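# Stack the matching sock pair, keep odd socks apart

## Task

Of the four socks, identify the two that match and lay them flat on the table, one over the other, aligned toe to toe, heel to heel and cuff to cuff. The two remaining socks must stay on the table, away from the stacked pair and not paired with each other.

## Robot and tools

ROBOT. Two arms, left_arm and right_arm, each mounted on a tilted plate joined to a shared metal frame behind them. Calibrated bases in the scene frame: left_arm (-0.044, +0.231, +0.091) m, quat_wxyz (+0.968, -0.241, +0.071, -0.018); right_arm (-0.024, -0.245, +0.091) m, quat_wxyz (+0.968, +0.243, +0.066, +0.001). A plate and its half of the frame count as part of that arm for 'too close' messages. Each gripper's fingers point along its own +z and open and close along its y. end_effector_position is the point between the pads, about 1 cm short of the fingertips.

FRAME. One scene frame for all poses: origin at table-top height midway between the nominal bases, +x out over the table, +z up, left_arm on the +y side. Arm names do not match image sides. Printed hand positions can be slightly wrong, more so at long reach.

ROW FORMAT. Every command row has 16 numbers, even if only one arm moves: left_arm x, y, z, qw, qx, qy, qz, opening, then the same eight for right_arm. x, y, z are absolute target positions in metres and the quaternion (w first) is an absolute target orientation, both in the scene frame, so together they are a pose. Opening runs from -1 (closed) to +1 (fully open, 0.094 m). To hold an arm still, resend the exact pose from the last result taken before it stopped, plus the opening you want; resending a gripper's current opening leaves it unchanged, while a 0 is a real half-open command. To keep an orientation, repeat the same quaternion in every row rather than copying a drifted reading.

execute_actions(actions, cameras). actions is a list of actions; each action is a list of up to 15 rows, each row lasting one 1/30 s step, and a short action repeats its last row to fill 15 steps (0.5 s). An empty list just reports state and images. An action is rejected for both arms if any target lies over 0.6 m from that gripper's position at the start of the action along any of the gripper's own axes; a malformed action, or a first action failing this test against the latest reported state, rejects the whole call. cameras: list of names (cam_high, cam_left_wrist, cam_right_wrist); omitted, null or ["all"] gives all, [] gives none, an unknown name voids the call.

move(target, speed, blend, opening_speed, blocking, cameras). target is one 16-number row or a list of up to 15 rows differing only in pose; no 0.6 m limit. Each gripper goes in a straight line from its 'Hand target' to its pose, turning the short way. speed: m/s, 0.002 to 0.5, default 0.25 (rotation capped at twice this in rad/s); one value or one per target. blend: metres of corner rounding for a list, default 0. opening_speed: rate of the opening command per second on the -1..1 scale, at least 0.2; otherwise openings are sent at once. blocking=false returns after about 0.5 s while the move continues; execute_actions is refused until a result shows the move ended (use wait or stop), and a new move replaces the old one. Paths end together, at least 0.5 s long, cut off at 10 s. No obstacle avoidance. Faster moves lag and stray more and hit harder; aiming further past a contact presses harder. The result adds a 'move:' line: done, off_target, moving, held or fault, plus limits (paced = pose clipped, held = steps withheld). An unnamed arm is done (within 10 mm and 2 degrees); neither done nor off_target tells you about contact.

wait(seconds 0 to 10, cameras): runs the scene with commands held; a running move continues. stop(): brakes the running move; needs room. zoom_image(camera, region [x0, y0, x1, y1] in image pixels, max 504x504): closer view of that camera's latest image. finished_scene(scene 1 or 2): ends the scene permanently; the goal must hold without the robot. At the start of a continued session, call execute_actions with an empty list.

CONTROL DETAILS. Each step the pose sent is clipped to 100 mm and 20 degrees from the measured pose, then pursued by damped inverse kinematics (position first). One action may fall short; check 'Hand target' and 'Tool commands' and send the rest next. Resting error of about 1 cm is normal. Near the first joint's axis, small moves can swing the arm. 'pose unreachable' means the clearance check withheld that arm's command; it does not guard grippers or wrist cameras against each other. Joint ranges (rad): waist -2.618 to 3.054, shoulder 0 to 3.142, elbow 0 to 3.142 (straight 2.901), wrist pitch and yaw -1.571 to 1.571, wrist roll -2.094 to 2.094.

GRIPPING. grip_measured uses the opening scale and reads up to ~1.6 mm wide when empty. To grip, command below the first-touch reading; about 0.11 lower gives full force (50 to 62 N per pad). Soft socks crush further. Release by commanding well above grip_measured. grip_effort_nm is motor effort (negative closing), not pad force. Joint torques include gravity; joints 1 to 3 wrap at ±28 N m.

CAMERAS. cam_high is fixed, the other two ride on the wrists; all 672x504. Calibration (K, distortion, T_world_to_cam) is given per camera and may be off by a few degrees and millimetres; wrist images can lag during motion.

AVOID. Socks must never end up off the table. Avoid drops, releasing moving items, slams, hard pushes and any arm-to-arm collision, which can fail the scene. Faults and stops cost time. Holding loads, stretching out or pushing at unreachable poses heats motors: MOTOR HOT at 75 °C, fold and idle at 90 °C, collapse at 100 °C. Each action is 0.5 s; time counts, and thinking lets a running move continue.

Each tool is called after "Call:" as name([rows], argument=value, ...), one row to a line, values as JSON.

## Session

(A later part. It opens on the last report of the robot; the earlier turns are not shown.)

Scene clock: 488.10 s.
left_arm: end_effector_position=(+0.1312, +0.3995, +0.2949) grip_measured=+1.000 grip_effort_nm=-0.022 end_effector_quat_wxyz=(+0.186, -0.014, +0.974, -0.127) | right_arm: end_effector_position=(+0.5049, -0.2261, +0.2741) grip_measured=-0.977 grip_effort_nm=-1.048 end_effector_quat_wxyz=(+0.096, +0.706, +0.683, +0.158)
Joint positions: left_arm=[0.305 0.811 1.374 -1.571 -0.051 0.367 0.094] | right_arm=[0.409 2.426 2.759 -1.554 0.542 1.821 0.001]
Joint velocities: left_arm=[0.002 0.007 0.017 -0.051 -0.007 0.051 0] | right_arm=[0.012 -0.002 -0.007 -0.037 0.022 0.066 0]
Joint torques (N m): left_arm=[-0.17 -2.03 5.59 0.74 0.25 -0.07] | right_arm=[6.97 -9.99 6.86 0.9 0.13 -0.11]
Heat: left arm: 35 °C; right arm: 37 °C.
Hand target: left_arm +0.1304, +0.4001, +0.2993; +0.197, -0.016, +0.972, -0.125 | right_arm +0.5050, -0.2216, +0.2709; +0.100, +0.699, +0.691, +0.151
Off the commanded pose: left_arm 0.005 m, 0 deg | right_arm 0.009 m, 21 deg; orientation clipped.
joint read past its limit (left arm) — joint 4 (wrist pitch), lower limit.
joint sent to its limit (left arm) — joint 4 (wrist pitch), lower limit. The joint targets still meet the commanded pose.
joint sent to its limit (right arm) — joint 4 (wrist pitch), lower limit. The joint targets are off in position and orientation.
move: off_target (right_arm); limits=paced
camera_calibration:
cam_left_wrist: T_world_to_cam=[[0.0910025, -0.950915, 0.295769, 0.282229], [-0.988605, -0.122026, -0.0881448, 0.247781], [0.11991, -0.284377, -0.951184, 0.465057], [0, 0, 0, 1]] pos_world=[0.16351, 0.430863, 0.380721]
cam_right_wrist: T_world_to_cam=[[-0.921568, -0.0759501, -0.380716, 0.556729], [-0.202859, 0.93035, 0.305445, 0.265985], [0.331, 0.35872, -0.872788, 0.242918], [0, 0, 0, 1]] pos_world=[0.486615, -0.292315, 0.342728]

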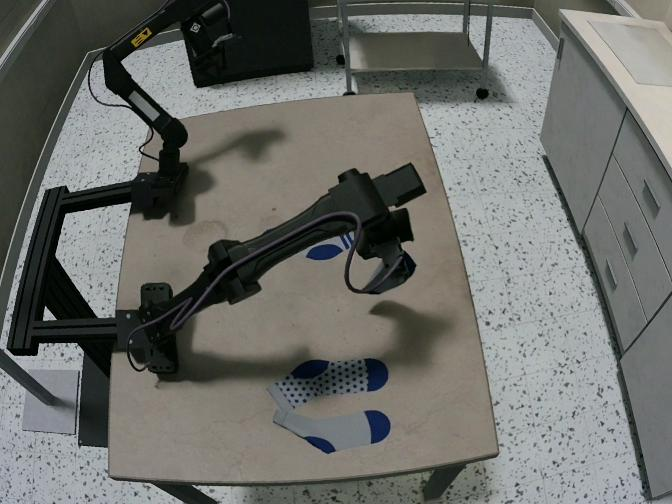

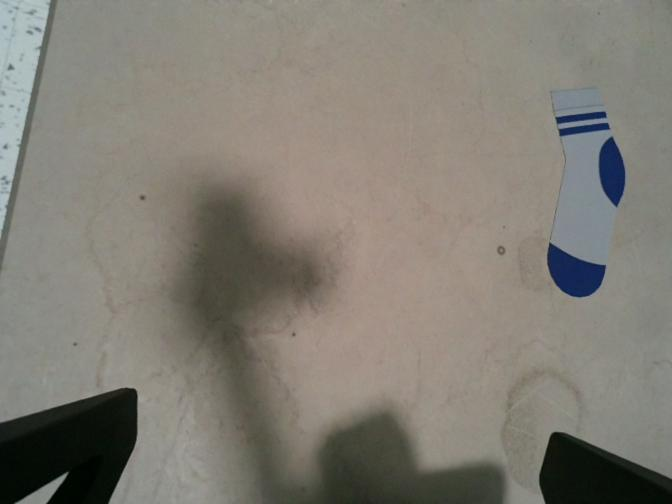

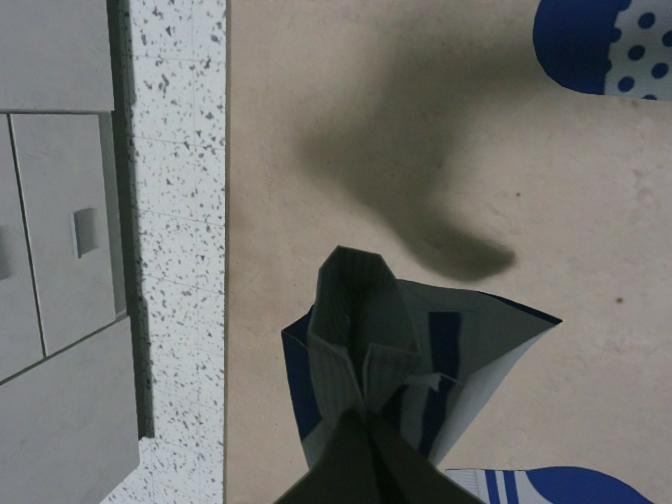

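Call:
move([
  [0.13,0.40,0.3,0.186,-0.014,0.974,-0.127,1,0.5,-0.22,0.23,0,0.7071,0.7071,0,-1],
  [0.13,0.40,0.3,0.186,-0.014,0.974,-0.127,1,0.51,-0.15,0.17,0,0.7071,0.7071,0,-1],
  [0.13,0.40,0.3,0.186,-0.014,0.974,-0.127,1,0.51,-0.07,0.10,0,0.7071,0.7071,0,-1],
  [0.13,0.40,0.3,0.186,-0.014,0.974,-0.127,1,0.51,0.01,0.012,0,0.7071,0.7071,0,-1],
], speed=0.12, blend=0.03)

Call:
move([
  [0.13,0.40,0.3,0.186,-0.014,0.974,-0.127,1,0.51,0.01,0.016,0,0.7071,0.7071,0,0],
  [0.13,0.40,0.3,0.186,-0.014,0.974,-0.127,1,0.51,0.01,0.11,0,0.7071,0.7071,0,0],
  [0.13,0.40,0.3,0.186,-0.014,0.974,-0.127,1,0.41,-0.06,0.24,0,0.7071,0.7071,0,0],
], speed=[0.05,0.15,0.25], opening_speed=2)

Scene clock: 498.10 s.
left_arm: end_effector_position=(+0.1312, +0.3995, +0.2949) grip_measured=+1.000 grip_effort_nm=-0.017 end_effector_quat_wxyz=(+0.186, -0.014, +0.974, -0.127) | right_arm: end_effector_position=(+0.5250, -0.0055, +0.0304) grip_measured=-0.977 grip_effort_nm=-1.048 end_effector_quat_wxyz=(+0.050, +0.711, +0.685, +0.147)
Joint positions: left_arm=[0.305 0.811 1.374 -1.571 -0.051 0.367 0.094] | right_arm=[0.482 3.105 2.857 -1.086 0.493 1.953 0.001]
Joint velocities: left_arm=[-0.002 -0.002 -0.007 -0.051 -0.007 -0.007 0] | right_arm=[-0.002 -0.027 -0.002 -0.037 -0.037 -0.022 -0.002]
Joint torques (N m): left_arm=[-0.03 -2.09 5.63 0.77 0.2 -0.04] | right_arm=[9.01 -12.67 5.05 1.11 -0.05 -0.04]
Heat: left arm: 35 °C; right arm: 37 °C.
Hand target: left_arm +0.1304, +0.4001, +0.2993; +0.197, -0.016, +0.972, -0.125 | right_arm +0.5106, +0.0102, +0.0128; +0.044, +0.699, +0.700, +0.135
Off the commanded pose: left_arm 0.005 m, 0 deg | right_arm 0.028 m, 18 deg.
elbow stopped short (right arm): the move would have taken joint 3 (elbow) straighter than the controller allows.
joint read past its limit (left arm) — joint 4 (wrist pitch), lower limit.
joint sent to its limit (left arm) — joint 4 (wrist pitch), lower limit. The joint targets still meet the commanded pose.
joint sent to its limit (right arm) — joint 2 (shoulder), upper limit. The joint targets are off in orientation, not in position.
move: off_target (right_arm)
camera_calibration:
cam_left_wrist: T_world_to_cam=[[0.0910025, -0.950915, 0.295769, 0.282229], [-0.988605, -0.122026, -0.0881448, 0.247781], [0.11991, -0.284377, -0.951184, 0.465057], [0, 0, 0, 1]] pos_world=[0.16351, 0.430863, 0.380721]
cam_right_wrist: T_world_to_cam=[[-0.948881, -0.0670617, -0.308428, 0.51137], [-0.183926, 0.911598, 0.367642, 0.127348], [0.256507, 0.405576, -0.877332, -0.01605], [0, 0, 0, 1]] pos_world=[0.512769, -0.0752878, 0.0968209]

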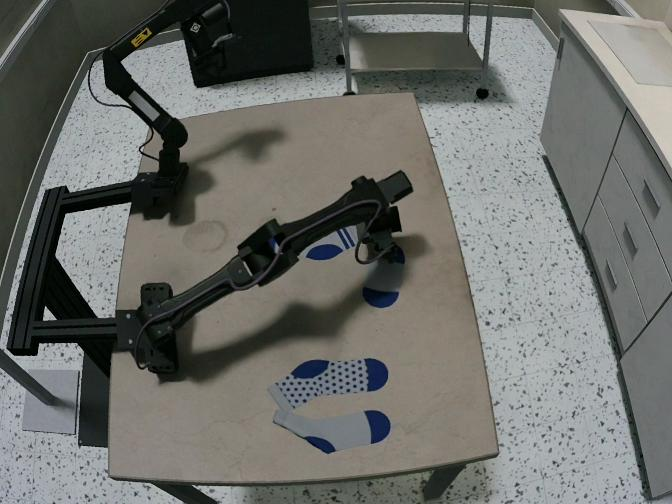

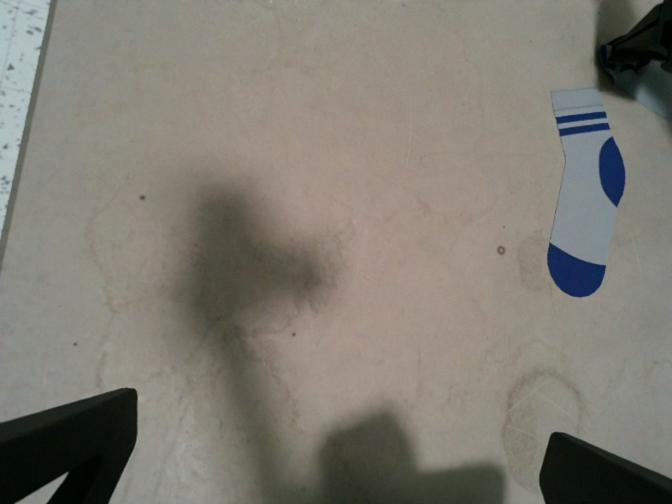

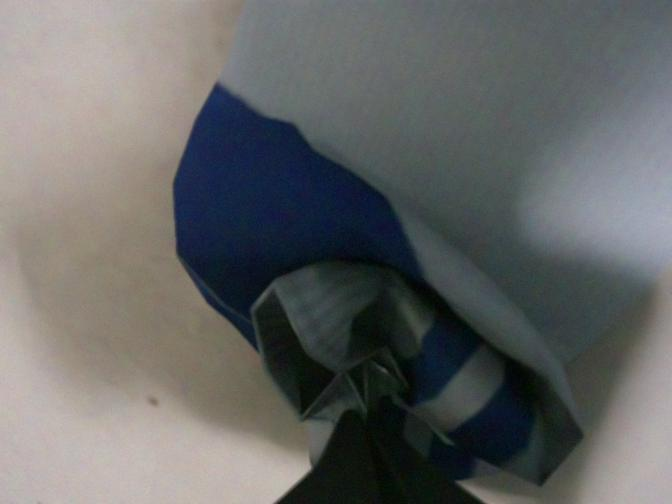

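Scene clock: 503.13 s.
left_arm: end_effector_position=(+0.1312, +0.3995, +0.2949) grip_measured=+1.000 grip_effort_nm=-0.017 end_effector_quat_wxyz=(+0.186, -0.014, +0.974, -0.127) | right_arm: end_effector_position=(+0.4199, -0.0599, +0.2354) grip_measured=-0.002 grip_effort_nm=0.085 end_effector_quat_wxyz=(+0.013, +0.668, +0.736, +0.105)
Joint positions: left_arm=[0.305 0.811 1.374 -1.571 -0.051 0.367 0.094] | right_arm=[0.676 2.539 2.531 -1.544 0.455 2.1 0.047]
Joint velocities: left_arm=[0.017 0.002 -0.017 0.007 -0.037 -0.037 0] | right_arm=[-0.007 0.002 0.002 0.007 0.051 0.007 0]
Joint torques (N m): left_arm=[-0.1 -2.07 5.72 0.76 0.22 -0.03] | right_arm=[7.57 -13.53 4.1 0.52 -0.05 0.09]
Heat: left arm: 35 °C; right arm: 38 °C.
Hand target: left_arm +0.1304, +0.4001, +0.2993; +0.197, -0.016, +0.972, -0.125 | right_arm +0.4099, -0.0597, +0.2387; +0.010, +0.662, +0.743, +0.097
Off the commanded pose: left_arm 0.005 m, 0 deg | right_arm 0.011 m, 13 deg.
elbow stopped short (right arm): the move would have taken joint 3 (elbow) straighter than the controller allows.
joint read past its limit (left arm) — joint 4 (wrist pitch), lower limit.
joint sent to its limit (left arm) — joint 4 (wrist pitch), lower limit. The joint targets still meet the commanded pose.
joint sent to its limit (right arm) — joint 4 (wrist pitch), lower limit; joint 6 (wrist roll), upper limit. The joint targets are off in orientation, not in position.
move: off_target (right_arm)
camera_calibration:
cam_left_wrist: T_world_to_cam=[[0.0910025, -0.950915, 0.295769, 0.282229], [-0.988605, -0.122026, -0.0881448, 0.247781], [0.11991, -0.284377, -0.951184, 0.465057], [0, 0, 0, 1]] pos_world=[0.16351, 0.430863, 0.380721]
cam_right_wrist: T_world_to_cam=[[-0.956605, -0.205496, -0.206586, 0.44218], [-0.270775, 0.888818, 0.369707, 0.116913], [0.107644, 0.409602, -0.905891, 0.282305], [0, 0, 0, 1]] pos_world=[0.424261, -0.128681, 0.303862]

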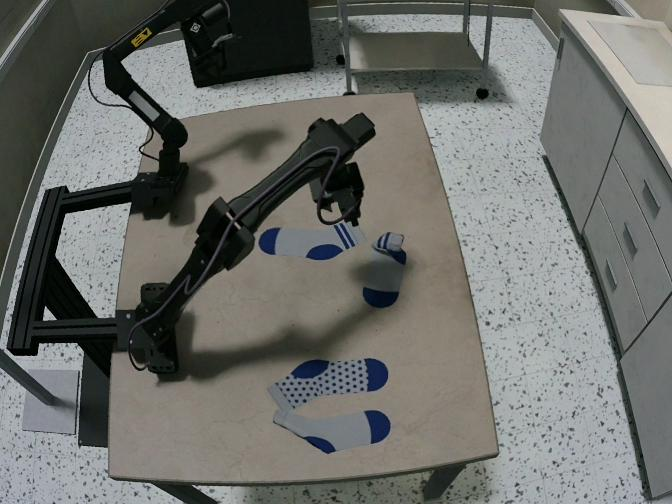

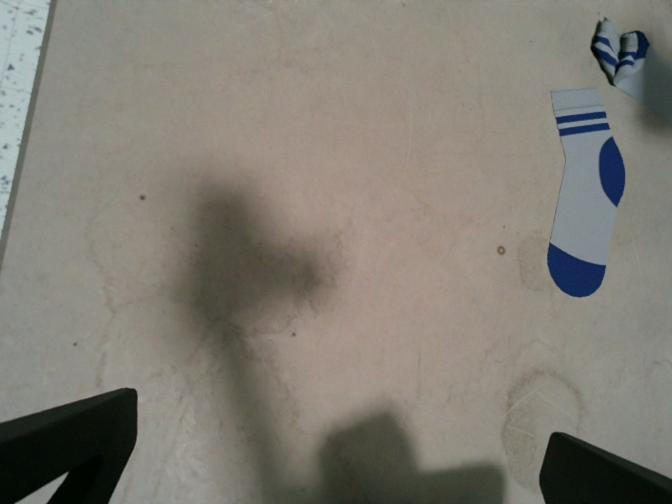

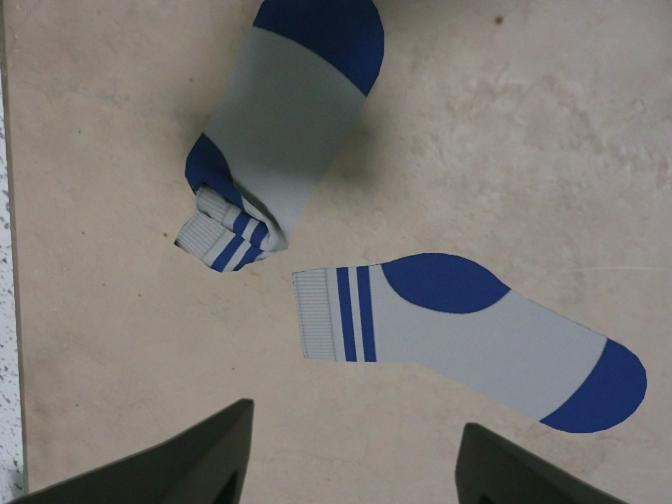

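Call:
move([
  [0.13,0.40,0.3,0.186,-0.014,0.974,-0.127,1,0.40,-0.15,0.2,0,-0.3827,0.9239,0,0],
  [0.13,0.40,0.3,0.186,-0.014,0.974,-0.127,1,0.47,-0.19,0.16,0,-0.6225,0.7826,0,0],
], cameras=["cam_right_wrist"])

Scene clock: 520.43 s.
left_arm: end_effector_position=(+0.1312, +0.3995, +0.2949) grip_measured=+1.000 grip_effort_nm=-0.017 end_effector_quat_wxyz=(+0.186, -0.014, +0.974, -0.127) | right_arm: end_effector_position=(+0.4699, -0.1956, +0.1646) grip_measured=-0.002 grip_effort_nm=0.090 end_effector_quat_wxyz=(+0.027, -0.615, +0.788, -0.013)
Joint positions: left_arm=[0.305 0.811 1.374 -1.571 -0.051 0.367 0.094] | right_arm=[0.368 2.527 2.522 -1.554 0.516 -0.974 0.047]
Joint velocities: left_arm=[0.007 0.002 -0.007 -0.066 -0.007 0.022 0] | right_arm=[-0.012 0.022 -0.002 -0.022 -0.007 -0.007 -0.001]
Joint torques (N m): left_arm=[-0.14 -1.99 5.75 0.73 0.23 -0.01] | right_arm=[7.04 -10.73 7.31 0.33 0.03 -0.06]
Heat: left arm: 35 °C; right arm: 39 °C.
Hand target: left_arm +0.1304, +0.4001, +0.2993; +0.197, -0.016, +0.972, -0.125 | right_arm +0.4698, -0.1911, +0.1593; +0.021, -0.623, +0.782, -0.013
Off the commanded pose: left_arm 0.005 m, 0 deg | right_arm 0.007 m, 4 deg.
joint read past its limit (left arm) — joint 4 (wrist pitch), lower limit.
joint sent to its limit (left arm) — joint 4 (wrist pitch), lower limit. The joint targets still meet the commanded pose.
joint sent to its limit (right arm) — joint 4 (wrist pitch), lower limit. The joint targets are off in orientation, not in position.
move: off_target (right_arm)
camera_calibration:
cam_right_wrist: T_world_to_cam=[[0.992362, -0.117807, 0.0365843, -0.491191], [-0.123293, -0.956718, 0.263608, -0.135621], [0.00394618, -0.266105, -0.963936, 0.194543], [0, 0, 0, 1]] pos_world=[0.46995, -0.135848, 0.241248]
Images, in order (width x height): cam_right_wrist 672x504.

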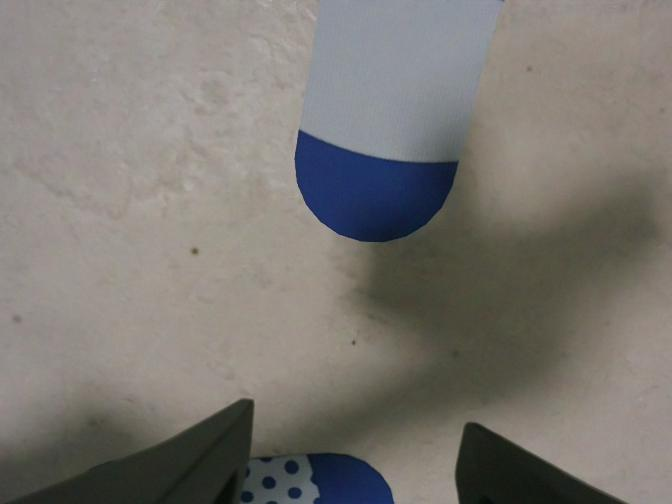

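Call:
move([
  [0.13,0.40,0.3,0.186,-0.014,0.974,-0.127,1,0.497,-0.179,0.05,0,-0.592,0.806,0,0],
  [0.13,0.40,0.3,0.186,-0.014,0.974,-0.127,1,0.497,-0.179,-0.004,0,-0.592,0.806,0,0],
], speed=[0.2,0.06], cameras=["cam_right_wrist"])

Call:
move(target=[0.13,0.40,0.3,0.186,-0.014,0.974,-0.127,1,0.497,-0.179,-0.004,0,-0.592,0.806,0,-1], opening_speed=1, cameras=["cam_right_wrist"])

Call:
move([
  [0.13,0.40,0.3,0.186,-0.014,0.974,-0.127,1,0.49,-0.13,0.1,0,-0.592,0.806,0,-1],
  [0.13,0.40,0.3,0.186,-0.014,0.974,-0.127,1,0.47,-0.1,0.27,0,-0.592,0.806,0,-1],
], speed=0.12, blend=0.03)

Scene clock: 527.53 s.
left_arm: end_effector_position=(+0.1312, +0.3995, +0.2949) grip_measured=+1.000 grip_effort_nm=-0.017 end_effector_quat_wxyz=(+0.186, -0.014, +0.974, -0.127) | right_arm: end_effector_position=(+0.5022, -0.1869, +0.0199) grip_measured=-0.002 grip_effort_nm=0.090 end_effector_quat_wxyz=(+0.005, -0.588, +0.809, -0.007)
Joint positions: left_arm=[0.305 0.811 1.374 -1.571 -0.051 0.367 0.094] | right_arm=[0.227 2.773 2.492 -1.25 0.517 -1.042 0.047]
Joint velocities: left_arm=[-0.002 -0.007 -0.002 -0.007 -0.022 -0.022 0] | right_arm=[-0.002 0.002 -0.022 -0.022 -0.022 0.022 0]
Joint torques (N m): left_arm=[-0.31 -1.99 5.55 0.75 0.19 -0.06] | right_arm=[6.63 -12.16 3.08 0.98 -0.05 -0.15]
Heat: left arm: 35 °C; right arm: 39 °C.
Hand target: left_arm +0.1304, +0.4001, +0.2993; +0.197, -0.016, +0.972, -0.125 | right_arm +0.4970, -0.1796, -0.0035; -0.003, -0.592, +0.806, -0.001
Off the commanded pose: left_arm 0.005 m, 0 deg | right_arm 0.026 m, 1 deg.
joint read past its limit (left arm) — joint 4 (wrist pitch), lower limit.
joint sent to its limit (left arm) — joint 4 (wrist pitch), lower limit. The joint targets still meet the commanded pose.
move: off_target (right_arm)
camera_calibration:
cam_right_wrist: T_world_to_cam=[[0.98263, -0.185541, -0.00352269, -0.523879], [-0.176892, -0.942225, 0.284467, -0.0559644], [-0.0560993, -0.278903, -0.958679, 0.084875], [0, 0, 0, 1]] pos_world=[0.509641, -0.12626, 0.0954424]
Images, in order (width x height): cam_right_wrist 672x504.

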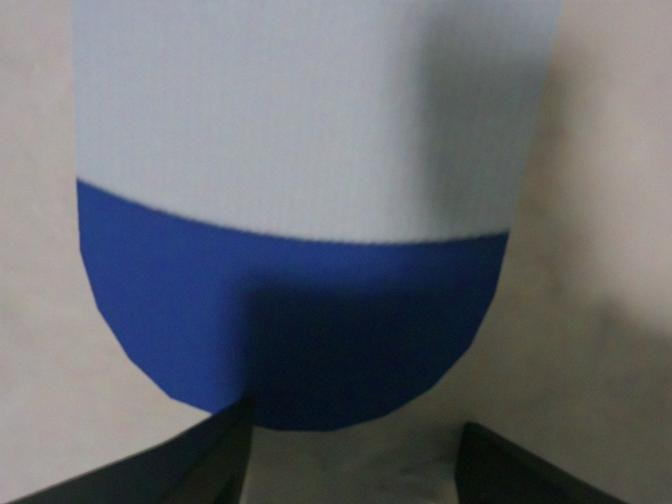

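Scene clock: 528.73 s.
left_arm: end_effector_position=(+0.1312, +0.3995, +0.2949) grip_measured=+1.000 grip_effort_nm=-0.022 end_effector_quat_wxyz=(+0.186, -0.014, +0.974, -0.127) | right_arm: end_effector_position=(+0.5015, -0.1827, +0.0197) grip_measured=-0.986 grip_effort_nm=-0.779 end_effector_quat_wxyz=(+0.010, -0.591, +0.807, -0.002)
Joint positions: left_arm=[0.305 0.811 1.374 -1.571 -0.051 0.367 0.094] | right_arm=[0.23 2.767 2.474 -1.236 0.504 -1.047 0.001]
Joint velocities: left_arm=[-0.007 0.002 0.007 -0.037 -0.051 -0.022 0] | right_arm=[-0.007 0.007 0.022 -0.125 -0.037 -0.066 0]
Joint torques (N m): left_arm=[-0.24 -2.07 5.6 0.75 0.19 -0.03] | right_arm=[6.37 -12.42 2.93 0.96 0.04 -0.06]
Heat: left arm: 35 °C; right arm: 39 °C.
Hand target: left_arm +0.1304, +0.4001, +0.2993; +0.197, -0.016, +0.972, -0.125 | right_arm +0.4963, -0.1793, -0.0034; -0.001, -0.592, +0.806, +0.000
Off the commanded pose: left_arm 0.005 m, 0 deg | right_arm 0.024 m, 1 deg.
joint read past its limit (left arm) — joint 4 (wrist pitch), lower limit.
joint sent to its limit (left arm) — joint 4 (wrist pitch), lower limit. The joint targets still meet the commanded pose.
move: off_target (right_arm)
camera_calibration:
cam_right_wrist: T_world_to_cam=[[0.983727, -0.179606, -0.00477134, -0.521783], [-0.171591, -0.947041, 0.271421, -0.0553357], [-0.0532674, -0.266186, -0.962449, 0.0867515], [0, 0, 0, 1]] pos_world=[0.508418, -0.123028, 0.0960236]
Images, in order (width x height): cam_right_wrist 672x504.

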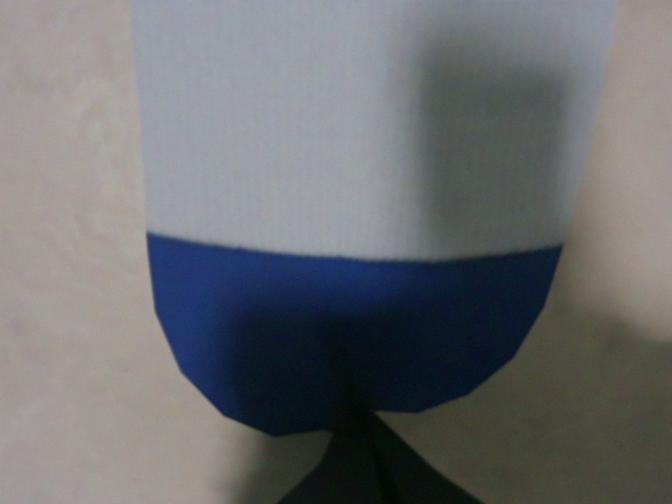

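Scene clock: 531.60 s.
left_arm: end_effector_position=(+0.1312, +0.3995, +0.2949) grip_measured=+1.000 grip_effort_nm=-0.022 end_effector_quat_wxyz=(+0.186, -0.014, +0.974, -0.127) | right_arm: end_effector_position=(+0.4745, -0.0975, +0.2580) grip_measured=-0.986 grip_effort_nm=-0.769 end_effector_quat_wxyz=(+0.168, -0.580, +0.797, -0.032)
Joint positions: left_arm=[0.305 0.811 1.374 -1.571 -0.051 0.367 0.094] | right_arm=[0.603 2.589 2.773 -1.548 0.517 -0.795 0.001]
Joint velocities: left_arm=[0.022 0.012 -0.007 -0.037 -0.007 0.007 0] | right_arm=[-0.002 -0.007 0.002 -0.007 0.022 0.022 -0.001]
Joint torques (N m): left_arm=[-0.12 -2.02 5.57 0.74 0.2 -0.03] | right_arm=[7.94 -15.08 4.51 0.79 0.02 0.12]
Heat: left arm: 35 °C; right arm: 40 °C.
Hand target: left_arm +0.1304, +0.4001, +0.2993; +0.197, -0.016, +0.972, -0.125 | right_arm +0.4677, -0.0998, +0.2702; +0.171, -0.581, +0.795, -0.032
Off the commanded pose: left_arm 0.005 m, 0 deg | right_arm 0.013 m, 20 deg.
joint read past its limit (left arm) — joint 4 (wrist pitch), lower limit.
joint sent to its limit (left arm) — joint 4 (wrist pitch), lower limit. The joint targets still meet the commanded pose.
joint sent to its limit (right arm) — joint 4 (wrist pitch), lower limit. The joint targets are off in orientation, not in position.
move: off_target (right_arm)
camera_calibration:
cam_left_wrist: T_world_to_cam=[[0.0910025, -0.950915, 0.295769, 0.282229], [-0.988605, -0.122026, -0.0881448, 0.247781], [0.11991, -0.284377, -0.951184, 0.465057], [0, 0, 0, 1]] pos_world=[0.16351, 0.430863, 0.380721]
cam_right_wrist: T_world_to_cam=[[0.946271, -0.20207, 0.252467, -0.529593], [-0.22783, -0.970648, 0.0770408, 0.030509], [0.229489, -0.130421, -0.964534, 0.217021], [0, 0, 0, 1]] pos_world=[0.458285, -0.0490972, 0.340678]

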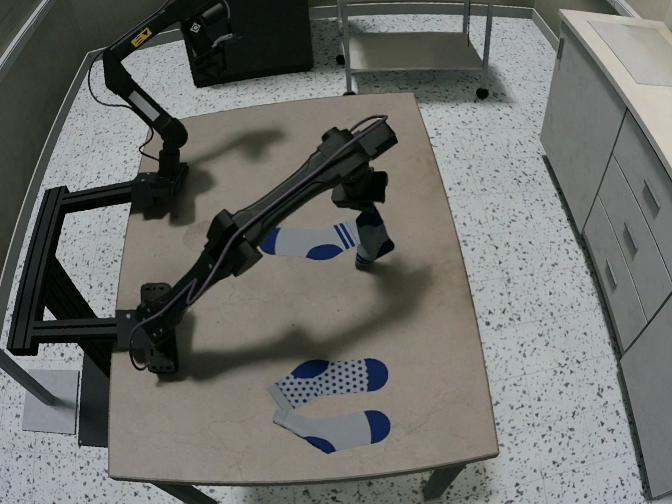

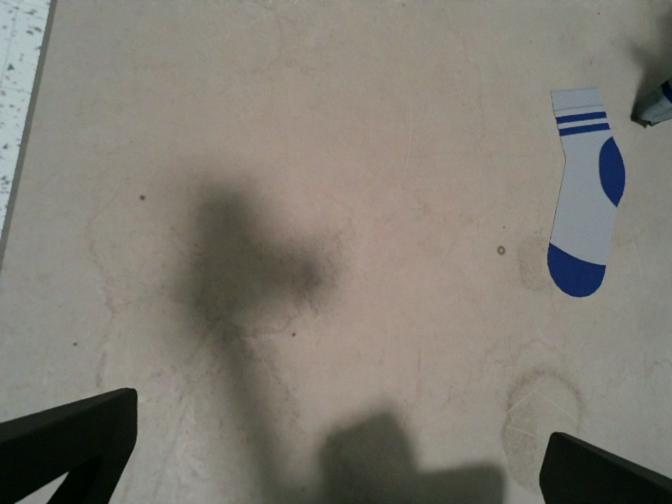

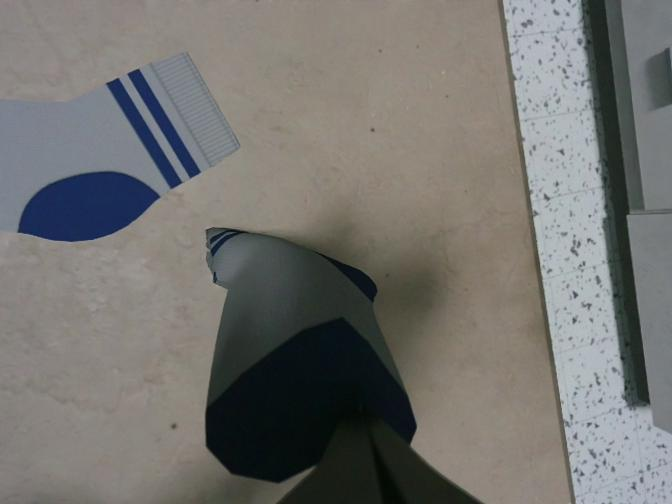

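Call:
move([
  [0.13,0.40,0.3,0.186,-0.014,0.974,-0.127,1,0.42,-0.15,0.32,0,-0.592,0.806,0,-1],
  [0.13,0.40,0.3,0.186,-0.014,0.974,-0.127,1,0.42,-0.16,0.32,0,0,1,0,-1],
], speed=[0.12,0.25])

Call:
zoom_image(camera="cam_high", region=[230, 120, 430, 320])

Scene clock: 540.03 s.
left_arm: end_effector_position=(+0.1312, +0.3995, +0.2949) grip_measured=+1.000 grip_effort_nm=-0.022 end_effector_quat_wxyz=(+0.186, -0.014, +0.974, -0.127) | right_arm: end_effector_position=(+0.4273, -0.1542, +0.3118) grip_measured=-0.986 grip_effort_nm=-0.774 end_effector_quat_wxyz=(+0.160, -0.002, +0.985, +0.066)
Joint positions: left_arm=[0.305 0.811 1.374 -1.571 -0.051 0.367 0.094] | right_arm=[0.633 2.241 2.416 -1.552 0.541 0.487 0.001]
Joint velocities: left_arm=[-0.007 -0.022 -0.012 -0.037 0.022 -0.022 0] | right_arm=[0.012 -0.007 0.007 0.007 0.007 0.051 0]
Joint torques (N m): left_arm=[-0.23 -2.1 5.67 0.75 0.23 -0.05] | right_arm=[6.06 -12.72 3.97 0.85 -0.02 0.09]
Heat: left arm: 35 °C; right arm: 40 °C.
Hand target: left_arm +0.1304, +0.4001, +0.2993; +0.197, -0.016, +0.972, -0.125 | right_arm +0.4203, -0.1600, +0.3191; +0.160, -0.001, +0.985, +0.069
Off the commanded pose: left_arm 0.005 m, 0 deg | right_arm 0.012 m, 20 deg.
joint read past its limit (left arm) — joint 4 (wrist pitch), lower limit.
joint sent to its limit (left arm) — joint 4 (wrist pitch), lower limit. The joint targets still meet the commanded pose.
joint sent to its limit (right arm) — joint 4 (wrist pitch), lower limit. The joint targets are off in orientation, not in position.
move: off_target (right_arm); limits=paced
camera_calibration:
cam_left_wrist: T_world_to_cam=[[0.0910025, -0.950915, 0.295769, 0.282229], [-0.988605, -0.122026, -0.0881448, 0.247781], [0.11991, -0.284377, -0.951184, 0.465057], [0, 0, 0, 1]] pos_world=[0.16351, 0.430863, 0.380721]
cam_right_wrist: T_world_to_cam=[[0.151721, -0.9826, -0.107137, -0.178735], [-0.987829, -0.146977, -0.0509151, 0.452296], [0.0342825, 0.113558, -0.99294, 0.402251], [0, 0, 0, 1]] pos_world=[0.460118, -0.154826, 0.40329]

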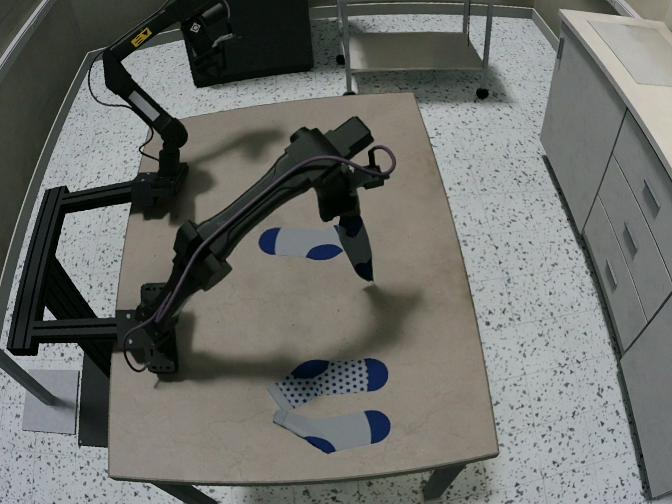

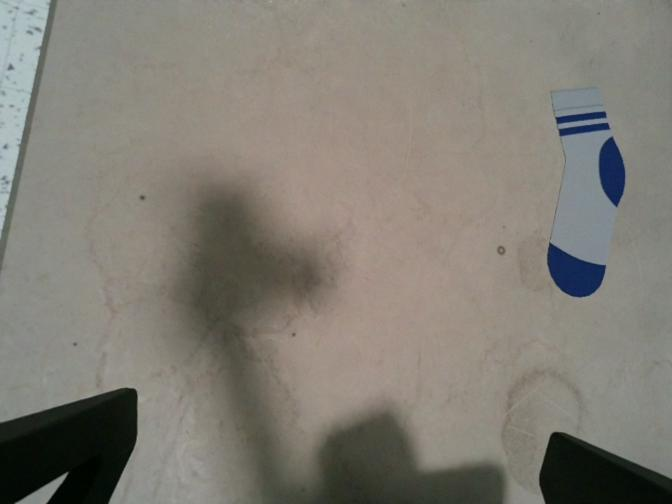

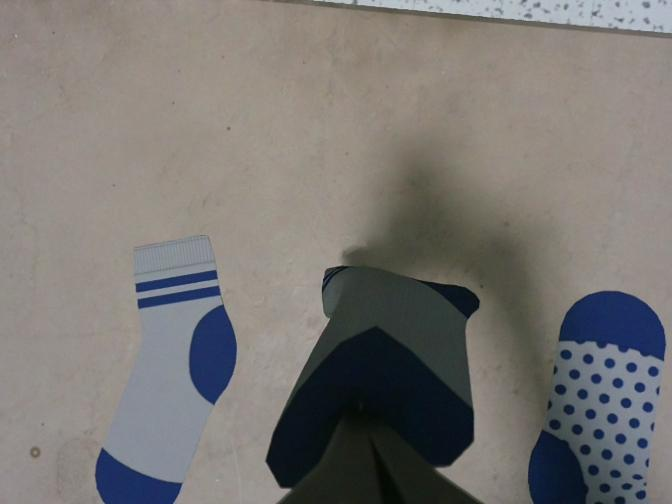

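Scaled by 2.520.

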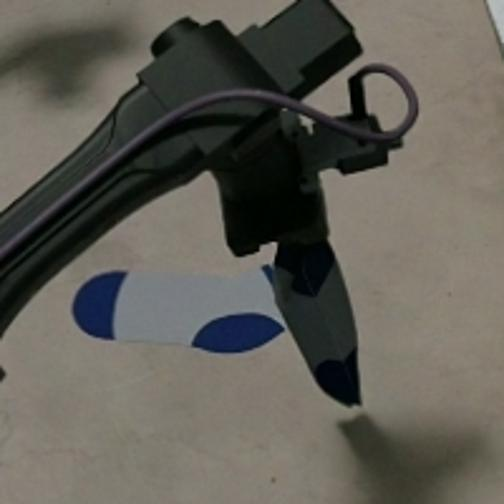

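Call:
move([
  [0.13,0.40,0.3,0.186,-0.014,0.974,-0.127,1,0.40,-0.16,0.25,0,0,1,0,-1],
  [0.13,0.40,0.3,0.186,-0.014,0.974,-0.127,1,0.40,-0.16,0.34,0,0,1,0,-1],
  [0.13,0.40,0.3,0.186,-0.014,0.974,-0.127,1,0.40,-0.16,0.25,0,0,1,0,-1],
  [0.13,0.40,0.3,0.186,-0.014,0.974,-0.127,1,0.40,-0.16,0.34,0,0,1,0,-1],
], speed=0.5)

Call:
zoom_image(camera="cam_high", region=[230, 120, 430, 320])

Scene clock: 550.67 s.
left_arm: end_effector_position=(+0.1312, +0.3995, +0.2949) grip_measured=+1.000 grip_effort_nm=-0.017 end_effector_quat_wxyz=(+0.186, -0.014, +0.974, -0.127) | right_arm: end_effector_position=(+0.4003, -0.1584, +0.3370) grip_measured=-0.986 grip_effort_nm=-0.769 end_effector_quat_wxyz=(+0.167, +0.005, +0.982, +0.089)
Joint positions: left_arm=[0.305 0.811 1.374 -1.571 -0.051 0.367 0.094] | right_arm=[0.68 2.124 2.316 -1.556 0.519 0.542 0.001]
Joint velocities: left_arm=[-0.007 -0.017 -0.002 -0.051 0.022 0.007 0] | right_arm=[-0.012 -0.017 0.007 -0.007 -0.066 -0.037 0]
Joint torques (N m): left_arm=[-0.08 -1.96 5.57 0.75 0.2 -0.05] | right_arm=[5.42 -8.53 5.91 0.95 0.11 -0.04]
Heat: left arm: 35 °C; right arm: 41 °C.
Hand target: left_arm +0.1304, +0.4001, +0.2993; +0.197, -0.016, +0.972, -0.125 | right_arm +0.3998, -0.1600, +0.3396; +0.170, +0.002, +0.982, +0.085
Off the commanded pose: left_arm 0.005 m, 0 deg | right_arm 0.003 m, 22 deg; orientation clipped.
joint read past its limit (left arm) — joint 4 (wrist pitch), lower limit.
joint sent to its limit (left arm) — joint 4 (wrist pitch), lower limit. The joint targets still meet the commanded pose.
joint sent to its limit (right arm) — joint 4 (wrist pitch), lower limit. The joint targets are off in orientation, not in position.
move: off_target (right_arm); limits=paced
camera_calibration:
cam_left_wrist: T_world_to_cam=[[0.0910025, -0.950915, 0.295769, 0.282229], [-0.988605, -0.122026, -0.0881448, 0.247781], [0.11991, -0.284377, -0.951184, 0.465057], [0, 0, 0, 1]] pos_world=[0.16351, 0.430863, 0.380721]
cam_right_wrist: T_world_to_cam=[[0.145221, -0.977461, -0.153234, -0.157099], [-0.988194, -0.135652, -0.0712115, 0.435064], [0.04882, 0.161766, -0.985621, 0.427976], [0, 0, 0, 1]] pos_world=[0.431848, -0.163773, 0.428731]

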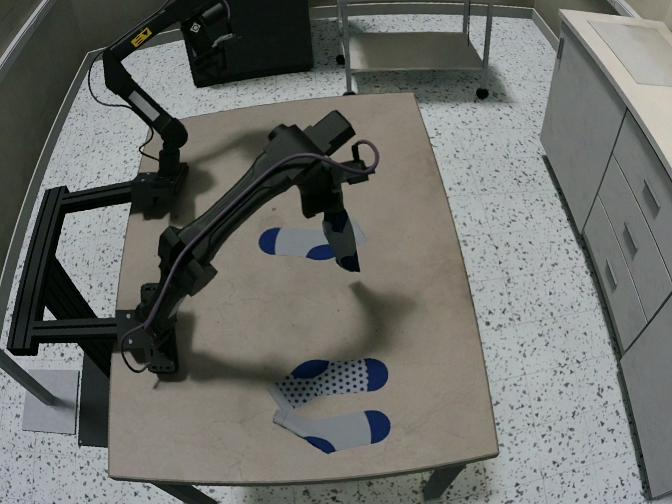

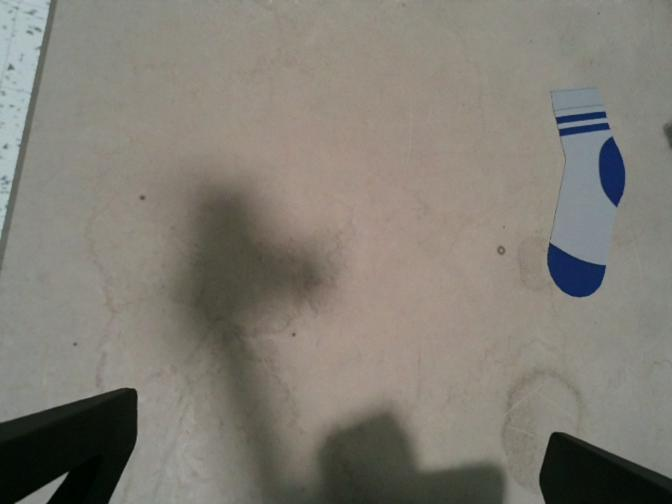

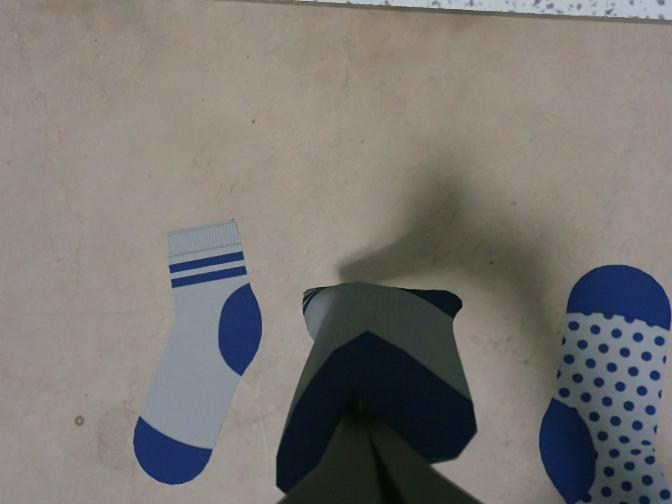

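Scaled by 2.520.

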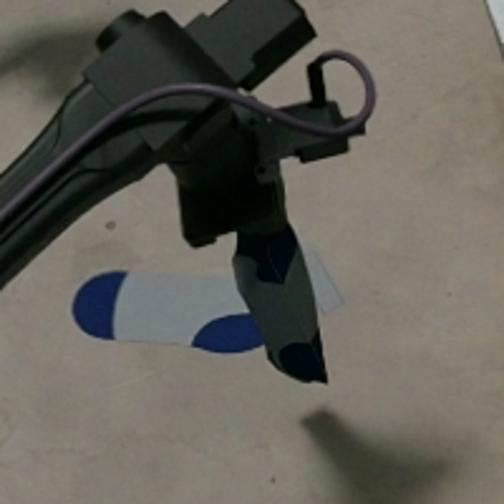

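Call:
move([
  [0.13,0.40,0.3,0.186,-0.014,0.974,-0.127,1,0.30,-0.16,0.23,0,0,1,0,-1],
  [0.13,0.40,0.3,0.186,-0.014,0.974,-0.127,1,0.30,-0.16,0.18,0,0,1,0,-1],
  [0.13,0.40,0.3,0.186,-0.014,0.974,-0.127,1,0.39,-0.16,0.12,0,0,1,0,-1],
  [0.13,0.40,0.3,0.186,-0.014,0.974,-0.127,1,0.46,-0.16,0.012,0,0,1,0,-1],
], speed=0.15, blend=0.03)

Call:
move([
  [0.13,0.40,0.3,0.186,-0.014,0.974,-0.127,1,0.46,-0.16,0.016,0,0,1,0,0],
  [0.13,0.40,0.3,0.186,-0.014,0.974,-0.127,1,0.46,-0.16,0.11,0,0,1,0,0],
  [0.13,0.40,0.3,0.186,-0.014,0.974,-0.127,1,0.31,-0.12,0.26,0,0,1,0,0],
], speed=[0.05,0.15,0.25], opening_speed=2, cameras=["cam_high","cam_right_wrist"])

Scene clock: 565.23 s.
left_arm: end_effector_position=(+0.1312, +0.3995, +0.2949) grip_measured=+1.000 grip_effort_nm=-0.017 end_effector_quat_wxyz=(+0.186, -0.014, +0.974, -0.127) | right_arm: end_effector_position=(+0.4609, -0.1653, +0.0223) grip_measured=-0.986 grip_effort_nm=-0.774 end_effector_quat_wxyz=(+0.003, +0.003, +1.000, -0.003)
Joint positions: left_arm=[0.305 0.811 1.374 -1.571 -0.051 0.367 0.094] | right_arm=[0.283 2.595 2.09 -1.071 0.516 0.292 0.001]
Joint velocities: left_arm=[-0.007 -0.002 0.002 0.022 -0.051 0.037 0] | right_arm=[-0.002 0.002 -0.002 -0.066 0.007 0.007 -0.001]
Joint torques (N m): left_arm=[-0.17 -2.18 5.67 0.77 0.23 -0.06] | right_arm=[6.93 -10.59 6.82 0.52 0.08 -0.06]
Heat: left arm: 35 °C; right arm: 39 °C.
Hand target: left_arm +0.1304, +0.4001, +0.2993; +0.197, -0.016, +0.972, -0.125 | right_arm +0.4621, -0.1599, +0.0110; +0.001, -0.002, +1.000, -0.006
Off the commanded pose: left_arm 0.005 m, 0 deg | right_arm 0.012 m, 1 deg.
joint read past its limit (left arm) — joint 4 (wrist pitch), lower limit.
joint sent to its limit (left arm) — joint 4 (wrist pitch), lower limit. The joint targets still meet the commanded pose.
move: off_target (right_arm); blend cut to 0.025 m at target 1, 0.025 m at target 2
camera_calibration:
cam_left_wrist: T_world_to_cam=[[0.0910025, -0.950915, 0.295769, 0.282229], [-0.988605, -0.122026, -0.0881448, 0.247781], [0.11991, -0.284377, -0.951184, 0.465057], [0, 0, 0, 1]] pos_world=[0.16351, 0.430863, 0.380721]
cam_right_wrist: T_world_to_cam=[[0.120355, -0.992633, -0.0139565, -0.214979], [-0.953393, -0.119493, 0.277062, 0.450472], [-0.276689, -0.0200397, -0.960751, 0.23544], [0, 0, 0, 1]] pos_world=[0.520494, -0.154849, 0.0983901]

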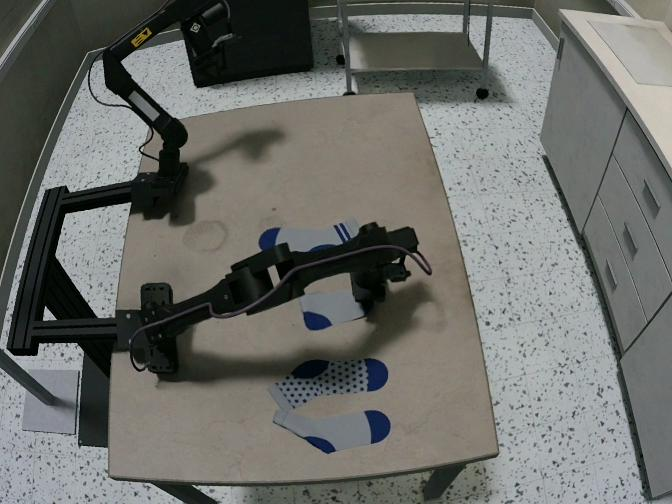

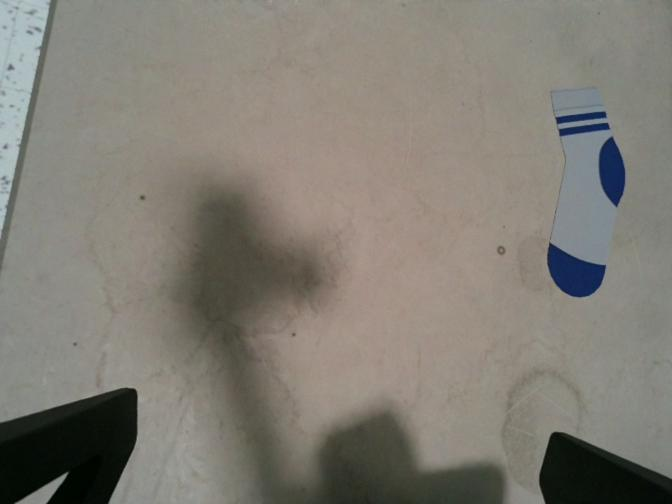

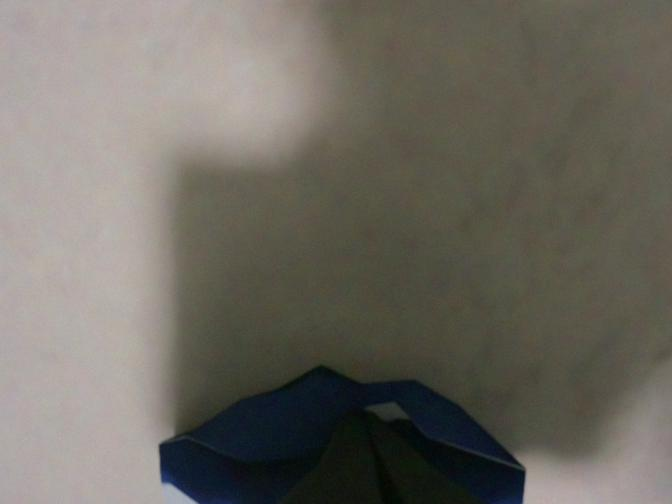

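Scene clock: 567.83 s.
left_arm: end_effector_position=(+0.1312, +0.3995, +0.2949) grip_measured=+1.000 grip_effort_nm=-0.017 end_effector_quat_wxyz=(+0.186, -0.014, +0.974, -0.127) | right_arm: end_effector_position=(+0.3153, -0.1132, +0.2593) grip_measured=-0.002 grip_effort_nm=0.090 end_effector_quat_wxyz=(+0.032, +0.001, +0.999, +0.030)
Joint positions: left_arm=[0.305 0.811 1.374 -1.571 -0.051 0.367 0.094] | right_arm=[0.772 2.126 1.939 -1.551 0.444 0.794 0.047]
Joint velocities: left_arm=[-0.017 -0.007 0.012 0.007 -0.066 -0.007 0] | right_arm=[-0.002 0.012 0.007 -0.007 -0.037 -0.095 -0.001]
Joint torques (N m): left_arm=[-0.16 -2 5.63 0.77 0.21 -0.04] | right_arm=[5 -10.15 4.21 0.36 -0.05 0.1]
Heat: left arm: 35 °C; right arm: 40 °C.
Hand target: left_arm +0.1304, +0.4001, +0.2993; +0.197, -0.016, +0.972, -0.125 | right_arm +0.3088, -0.1184, +0.2598; +0.024, +0.000, +0.999, +0.025
Off the commanded pose: left_arm 0.005 m, 0 deg | right_arm 0.009 m, 5 deg.
joint read past its limit (left arm) — joint 4 (wrist pitch), lower limit.
joint sent to its limit (left arm) — joint 4 (wrist pitch), lower limit. The joint targets still meet the commanded pose.
joint sent to its limit (right arm) — joint 4 (wrist pitch), lower limit. The joint targets are off in orientation, not in position.
move: off_target (right_arm)
camera_calibration:
cam_right_wrist: T_world_to_cam=[[0.127327, -0.989163, -0.0731065, -0.128881], [-0.966965, -0.140204, 0.212888, 0.27075], [-0.220831, 0.043585, -0.974338, 0.416991], [0, 0, 0, 1]] pos_world=[0.370301, -0.107698, 0.339228]
Images, in order (width x height): cam_high 672x504, cam_right_wrist 672x504.

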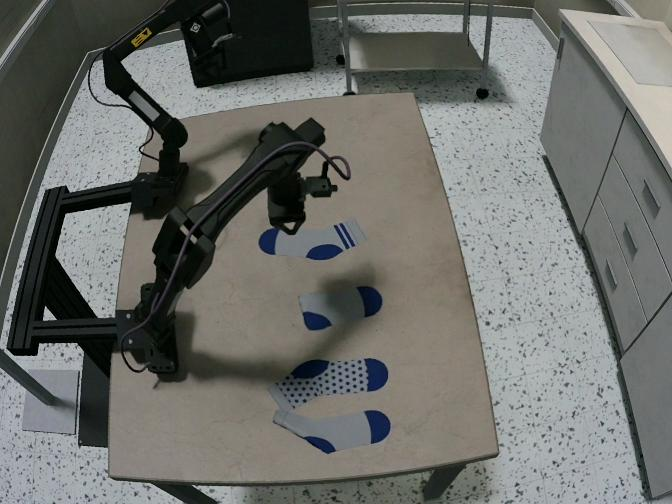

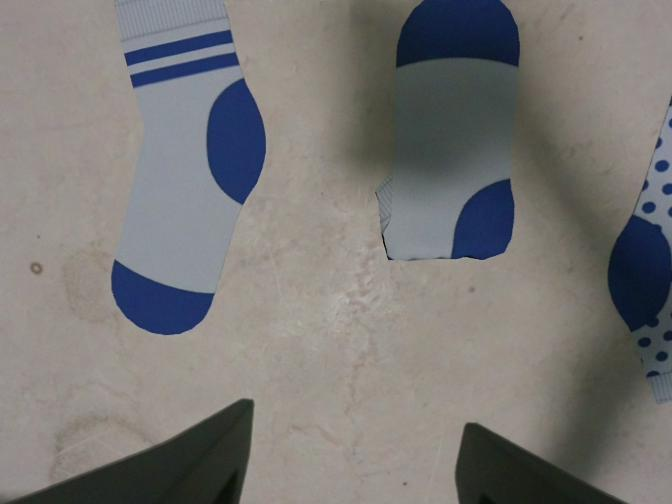

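Call:
move([
  [0.13,0.40,0.3,0.186,-0.014,0.974,-0.127,1,0.43,-0.15,0.13,0,-0.07,0.9976,0,0],
], cameras=["cam_right_wrist"])

Scene clock: 583.20 s.
left_arm: end_effector_position=(+0.1312, +0.3995, +0.2949) grip_measured=+1.000 grip_effort_nm=-0.012 end_effector_quat_wxyz=(+0.186, -0.014, +0.974, -0.127) | right_arm: end_effector_position=(+0.4269, -0.1589, +0.1308) grip_measured=-0.002 grip_effort_nm=0.085 end_effector_quat_wxyz=(-0.005, -0.062, +0.998, -0.003)
Joint positions: left_arm=[0.305 0.811 1.374 -1.571 -0.051 0.367 0.094] | right_arm=[0.425 2.439 2.152 -1.386 0.503 0.333 0.047]
Joint velocities: left_arm=[-0.002 -0.022 0.007 0.007 -0.022 0.051 0] | right_arm=[0.002 -0.002 -0.022 -0.037 -0.007 -0.051 0]
Joint torques (N m): left_arm=[-0.24 -2 5.52 0.78 0.21 -0.07] | right_arm=[7.43 -10.5 7.42 0.37 0.06 -0.04]
Heat: left arm: 35 °C; right arm: 38 °C.
Hand target: left_arm +0.1304, +0.4001, +0.2993; +0.197, -0.016, +0.972, -0.125 | right_arm +0.4303, -0.1510, +0.1298; +0.000, -0.070, +0.998, -0.004
Off the commanded pose: left_arm 0.005 m, 0 deg | right_arm 0.009 m, 1 deg.
joint read past its limit (left arm) — joint 4 (wrist pitch), lower limit.
joint sent to its limit (left arm) — joint 4 (wrist pitch), lower limit. The joint targets still meet the commanded pose.
move: done
camera_calibration:
cam_right_wrist: T_world_to_cam=[[0.247582, -0.968722, -0.0167537, -0.253241], [-0.924987, -0.241479, 0.293407, 0.355115], [-0.288275, -0.0571454, -0.955841, 0.328764], [0, 0, 0, 1]] pos_world=[0.485949, -0.14078, 0.20581]
Images, in order (width x height): cam_right_wrist 672x504.

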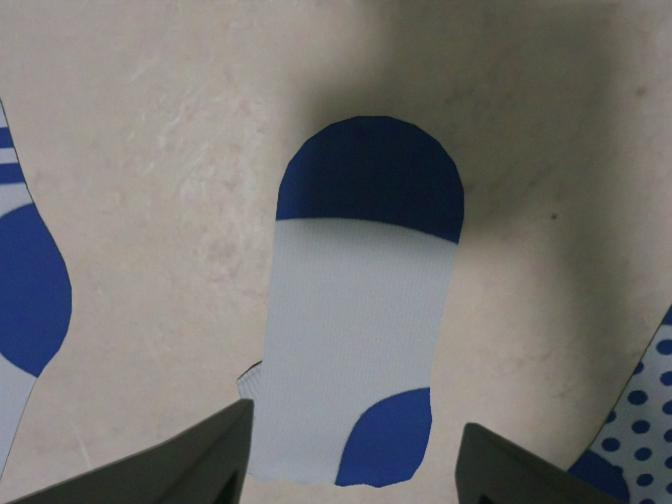

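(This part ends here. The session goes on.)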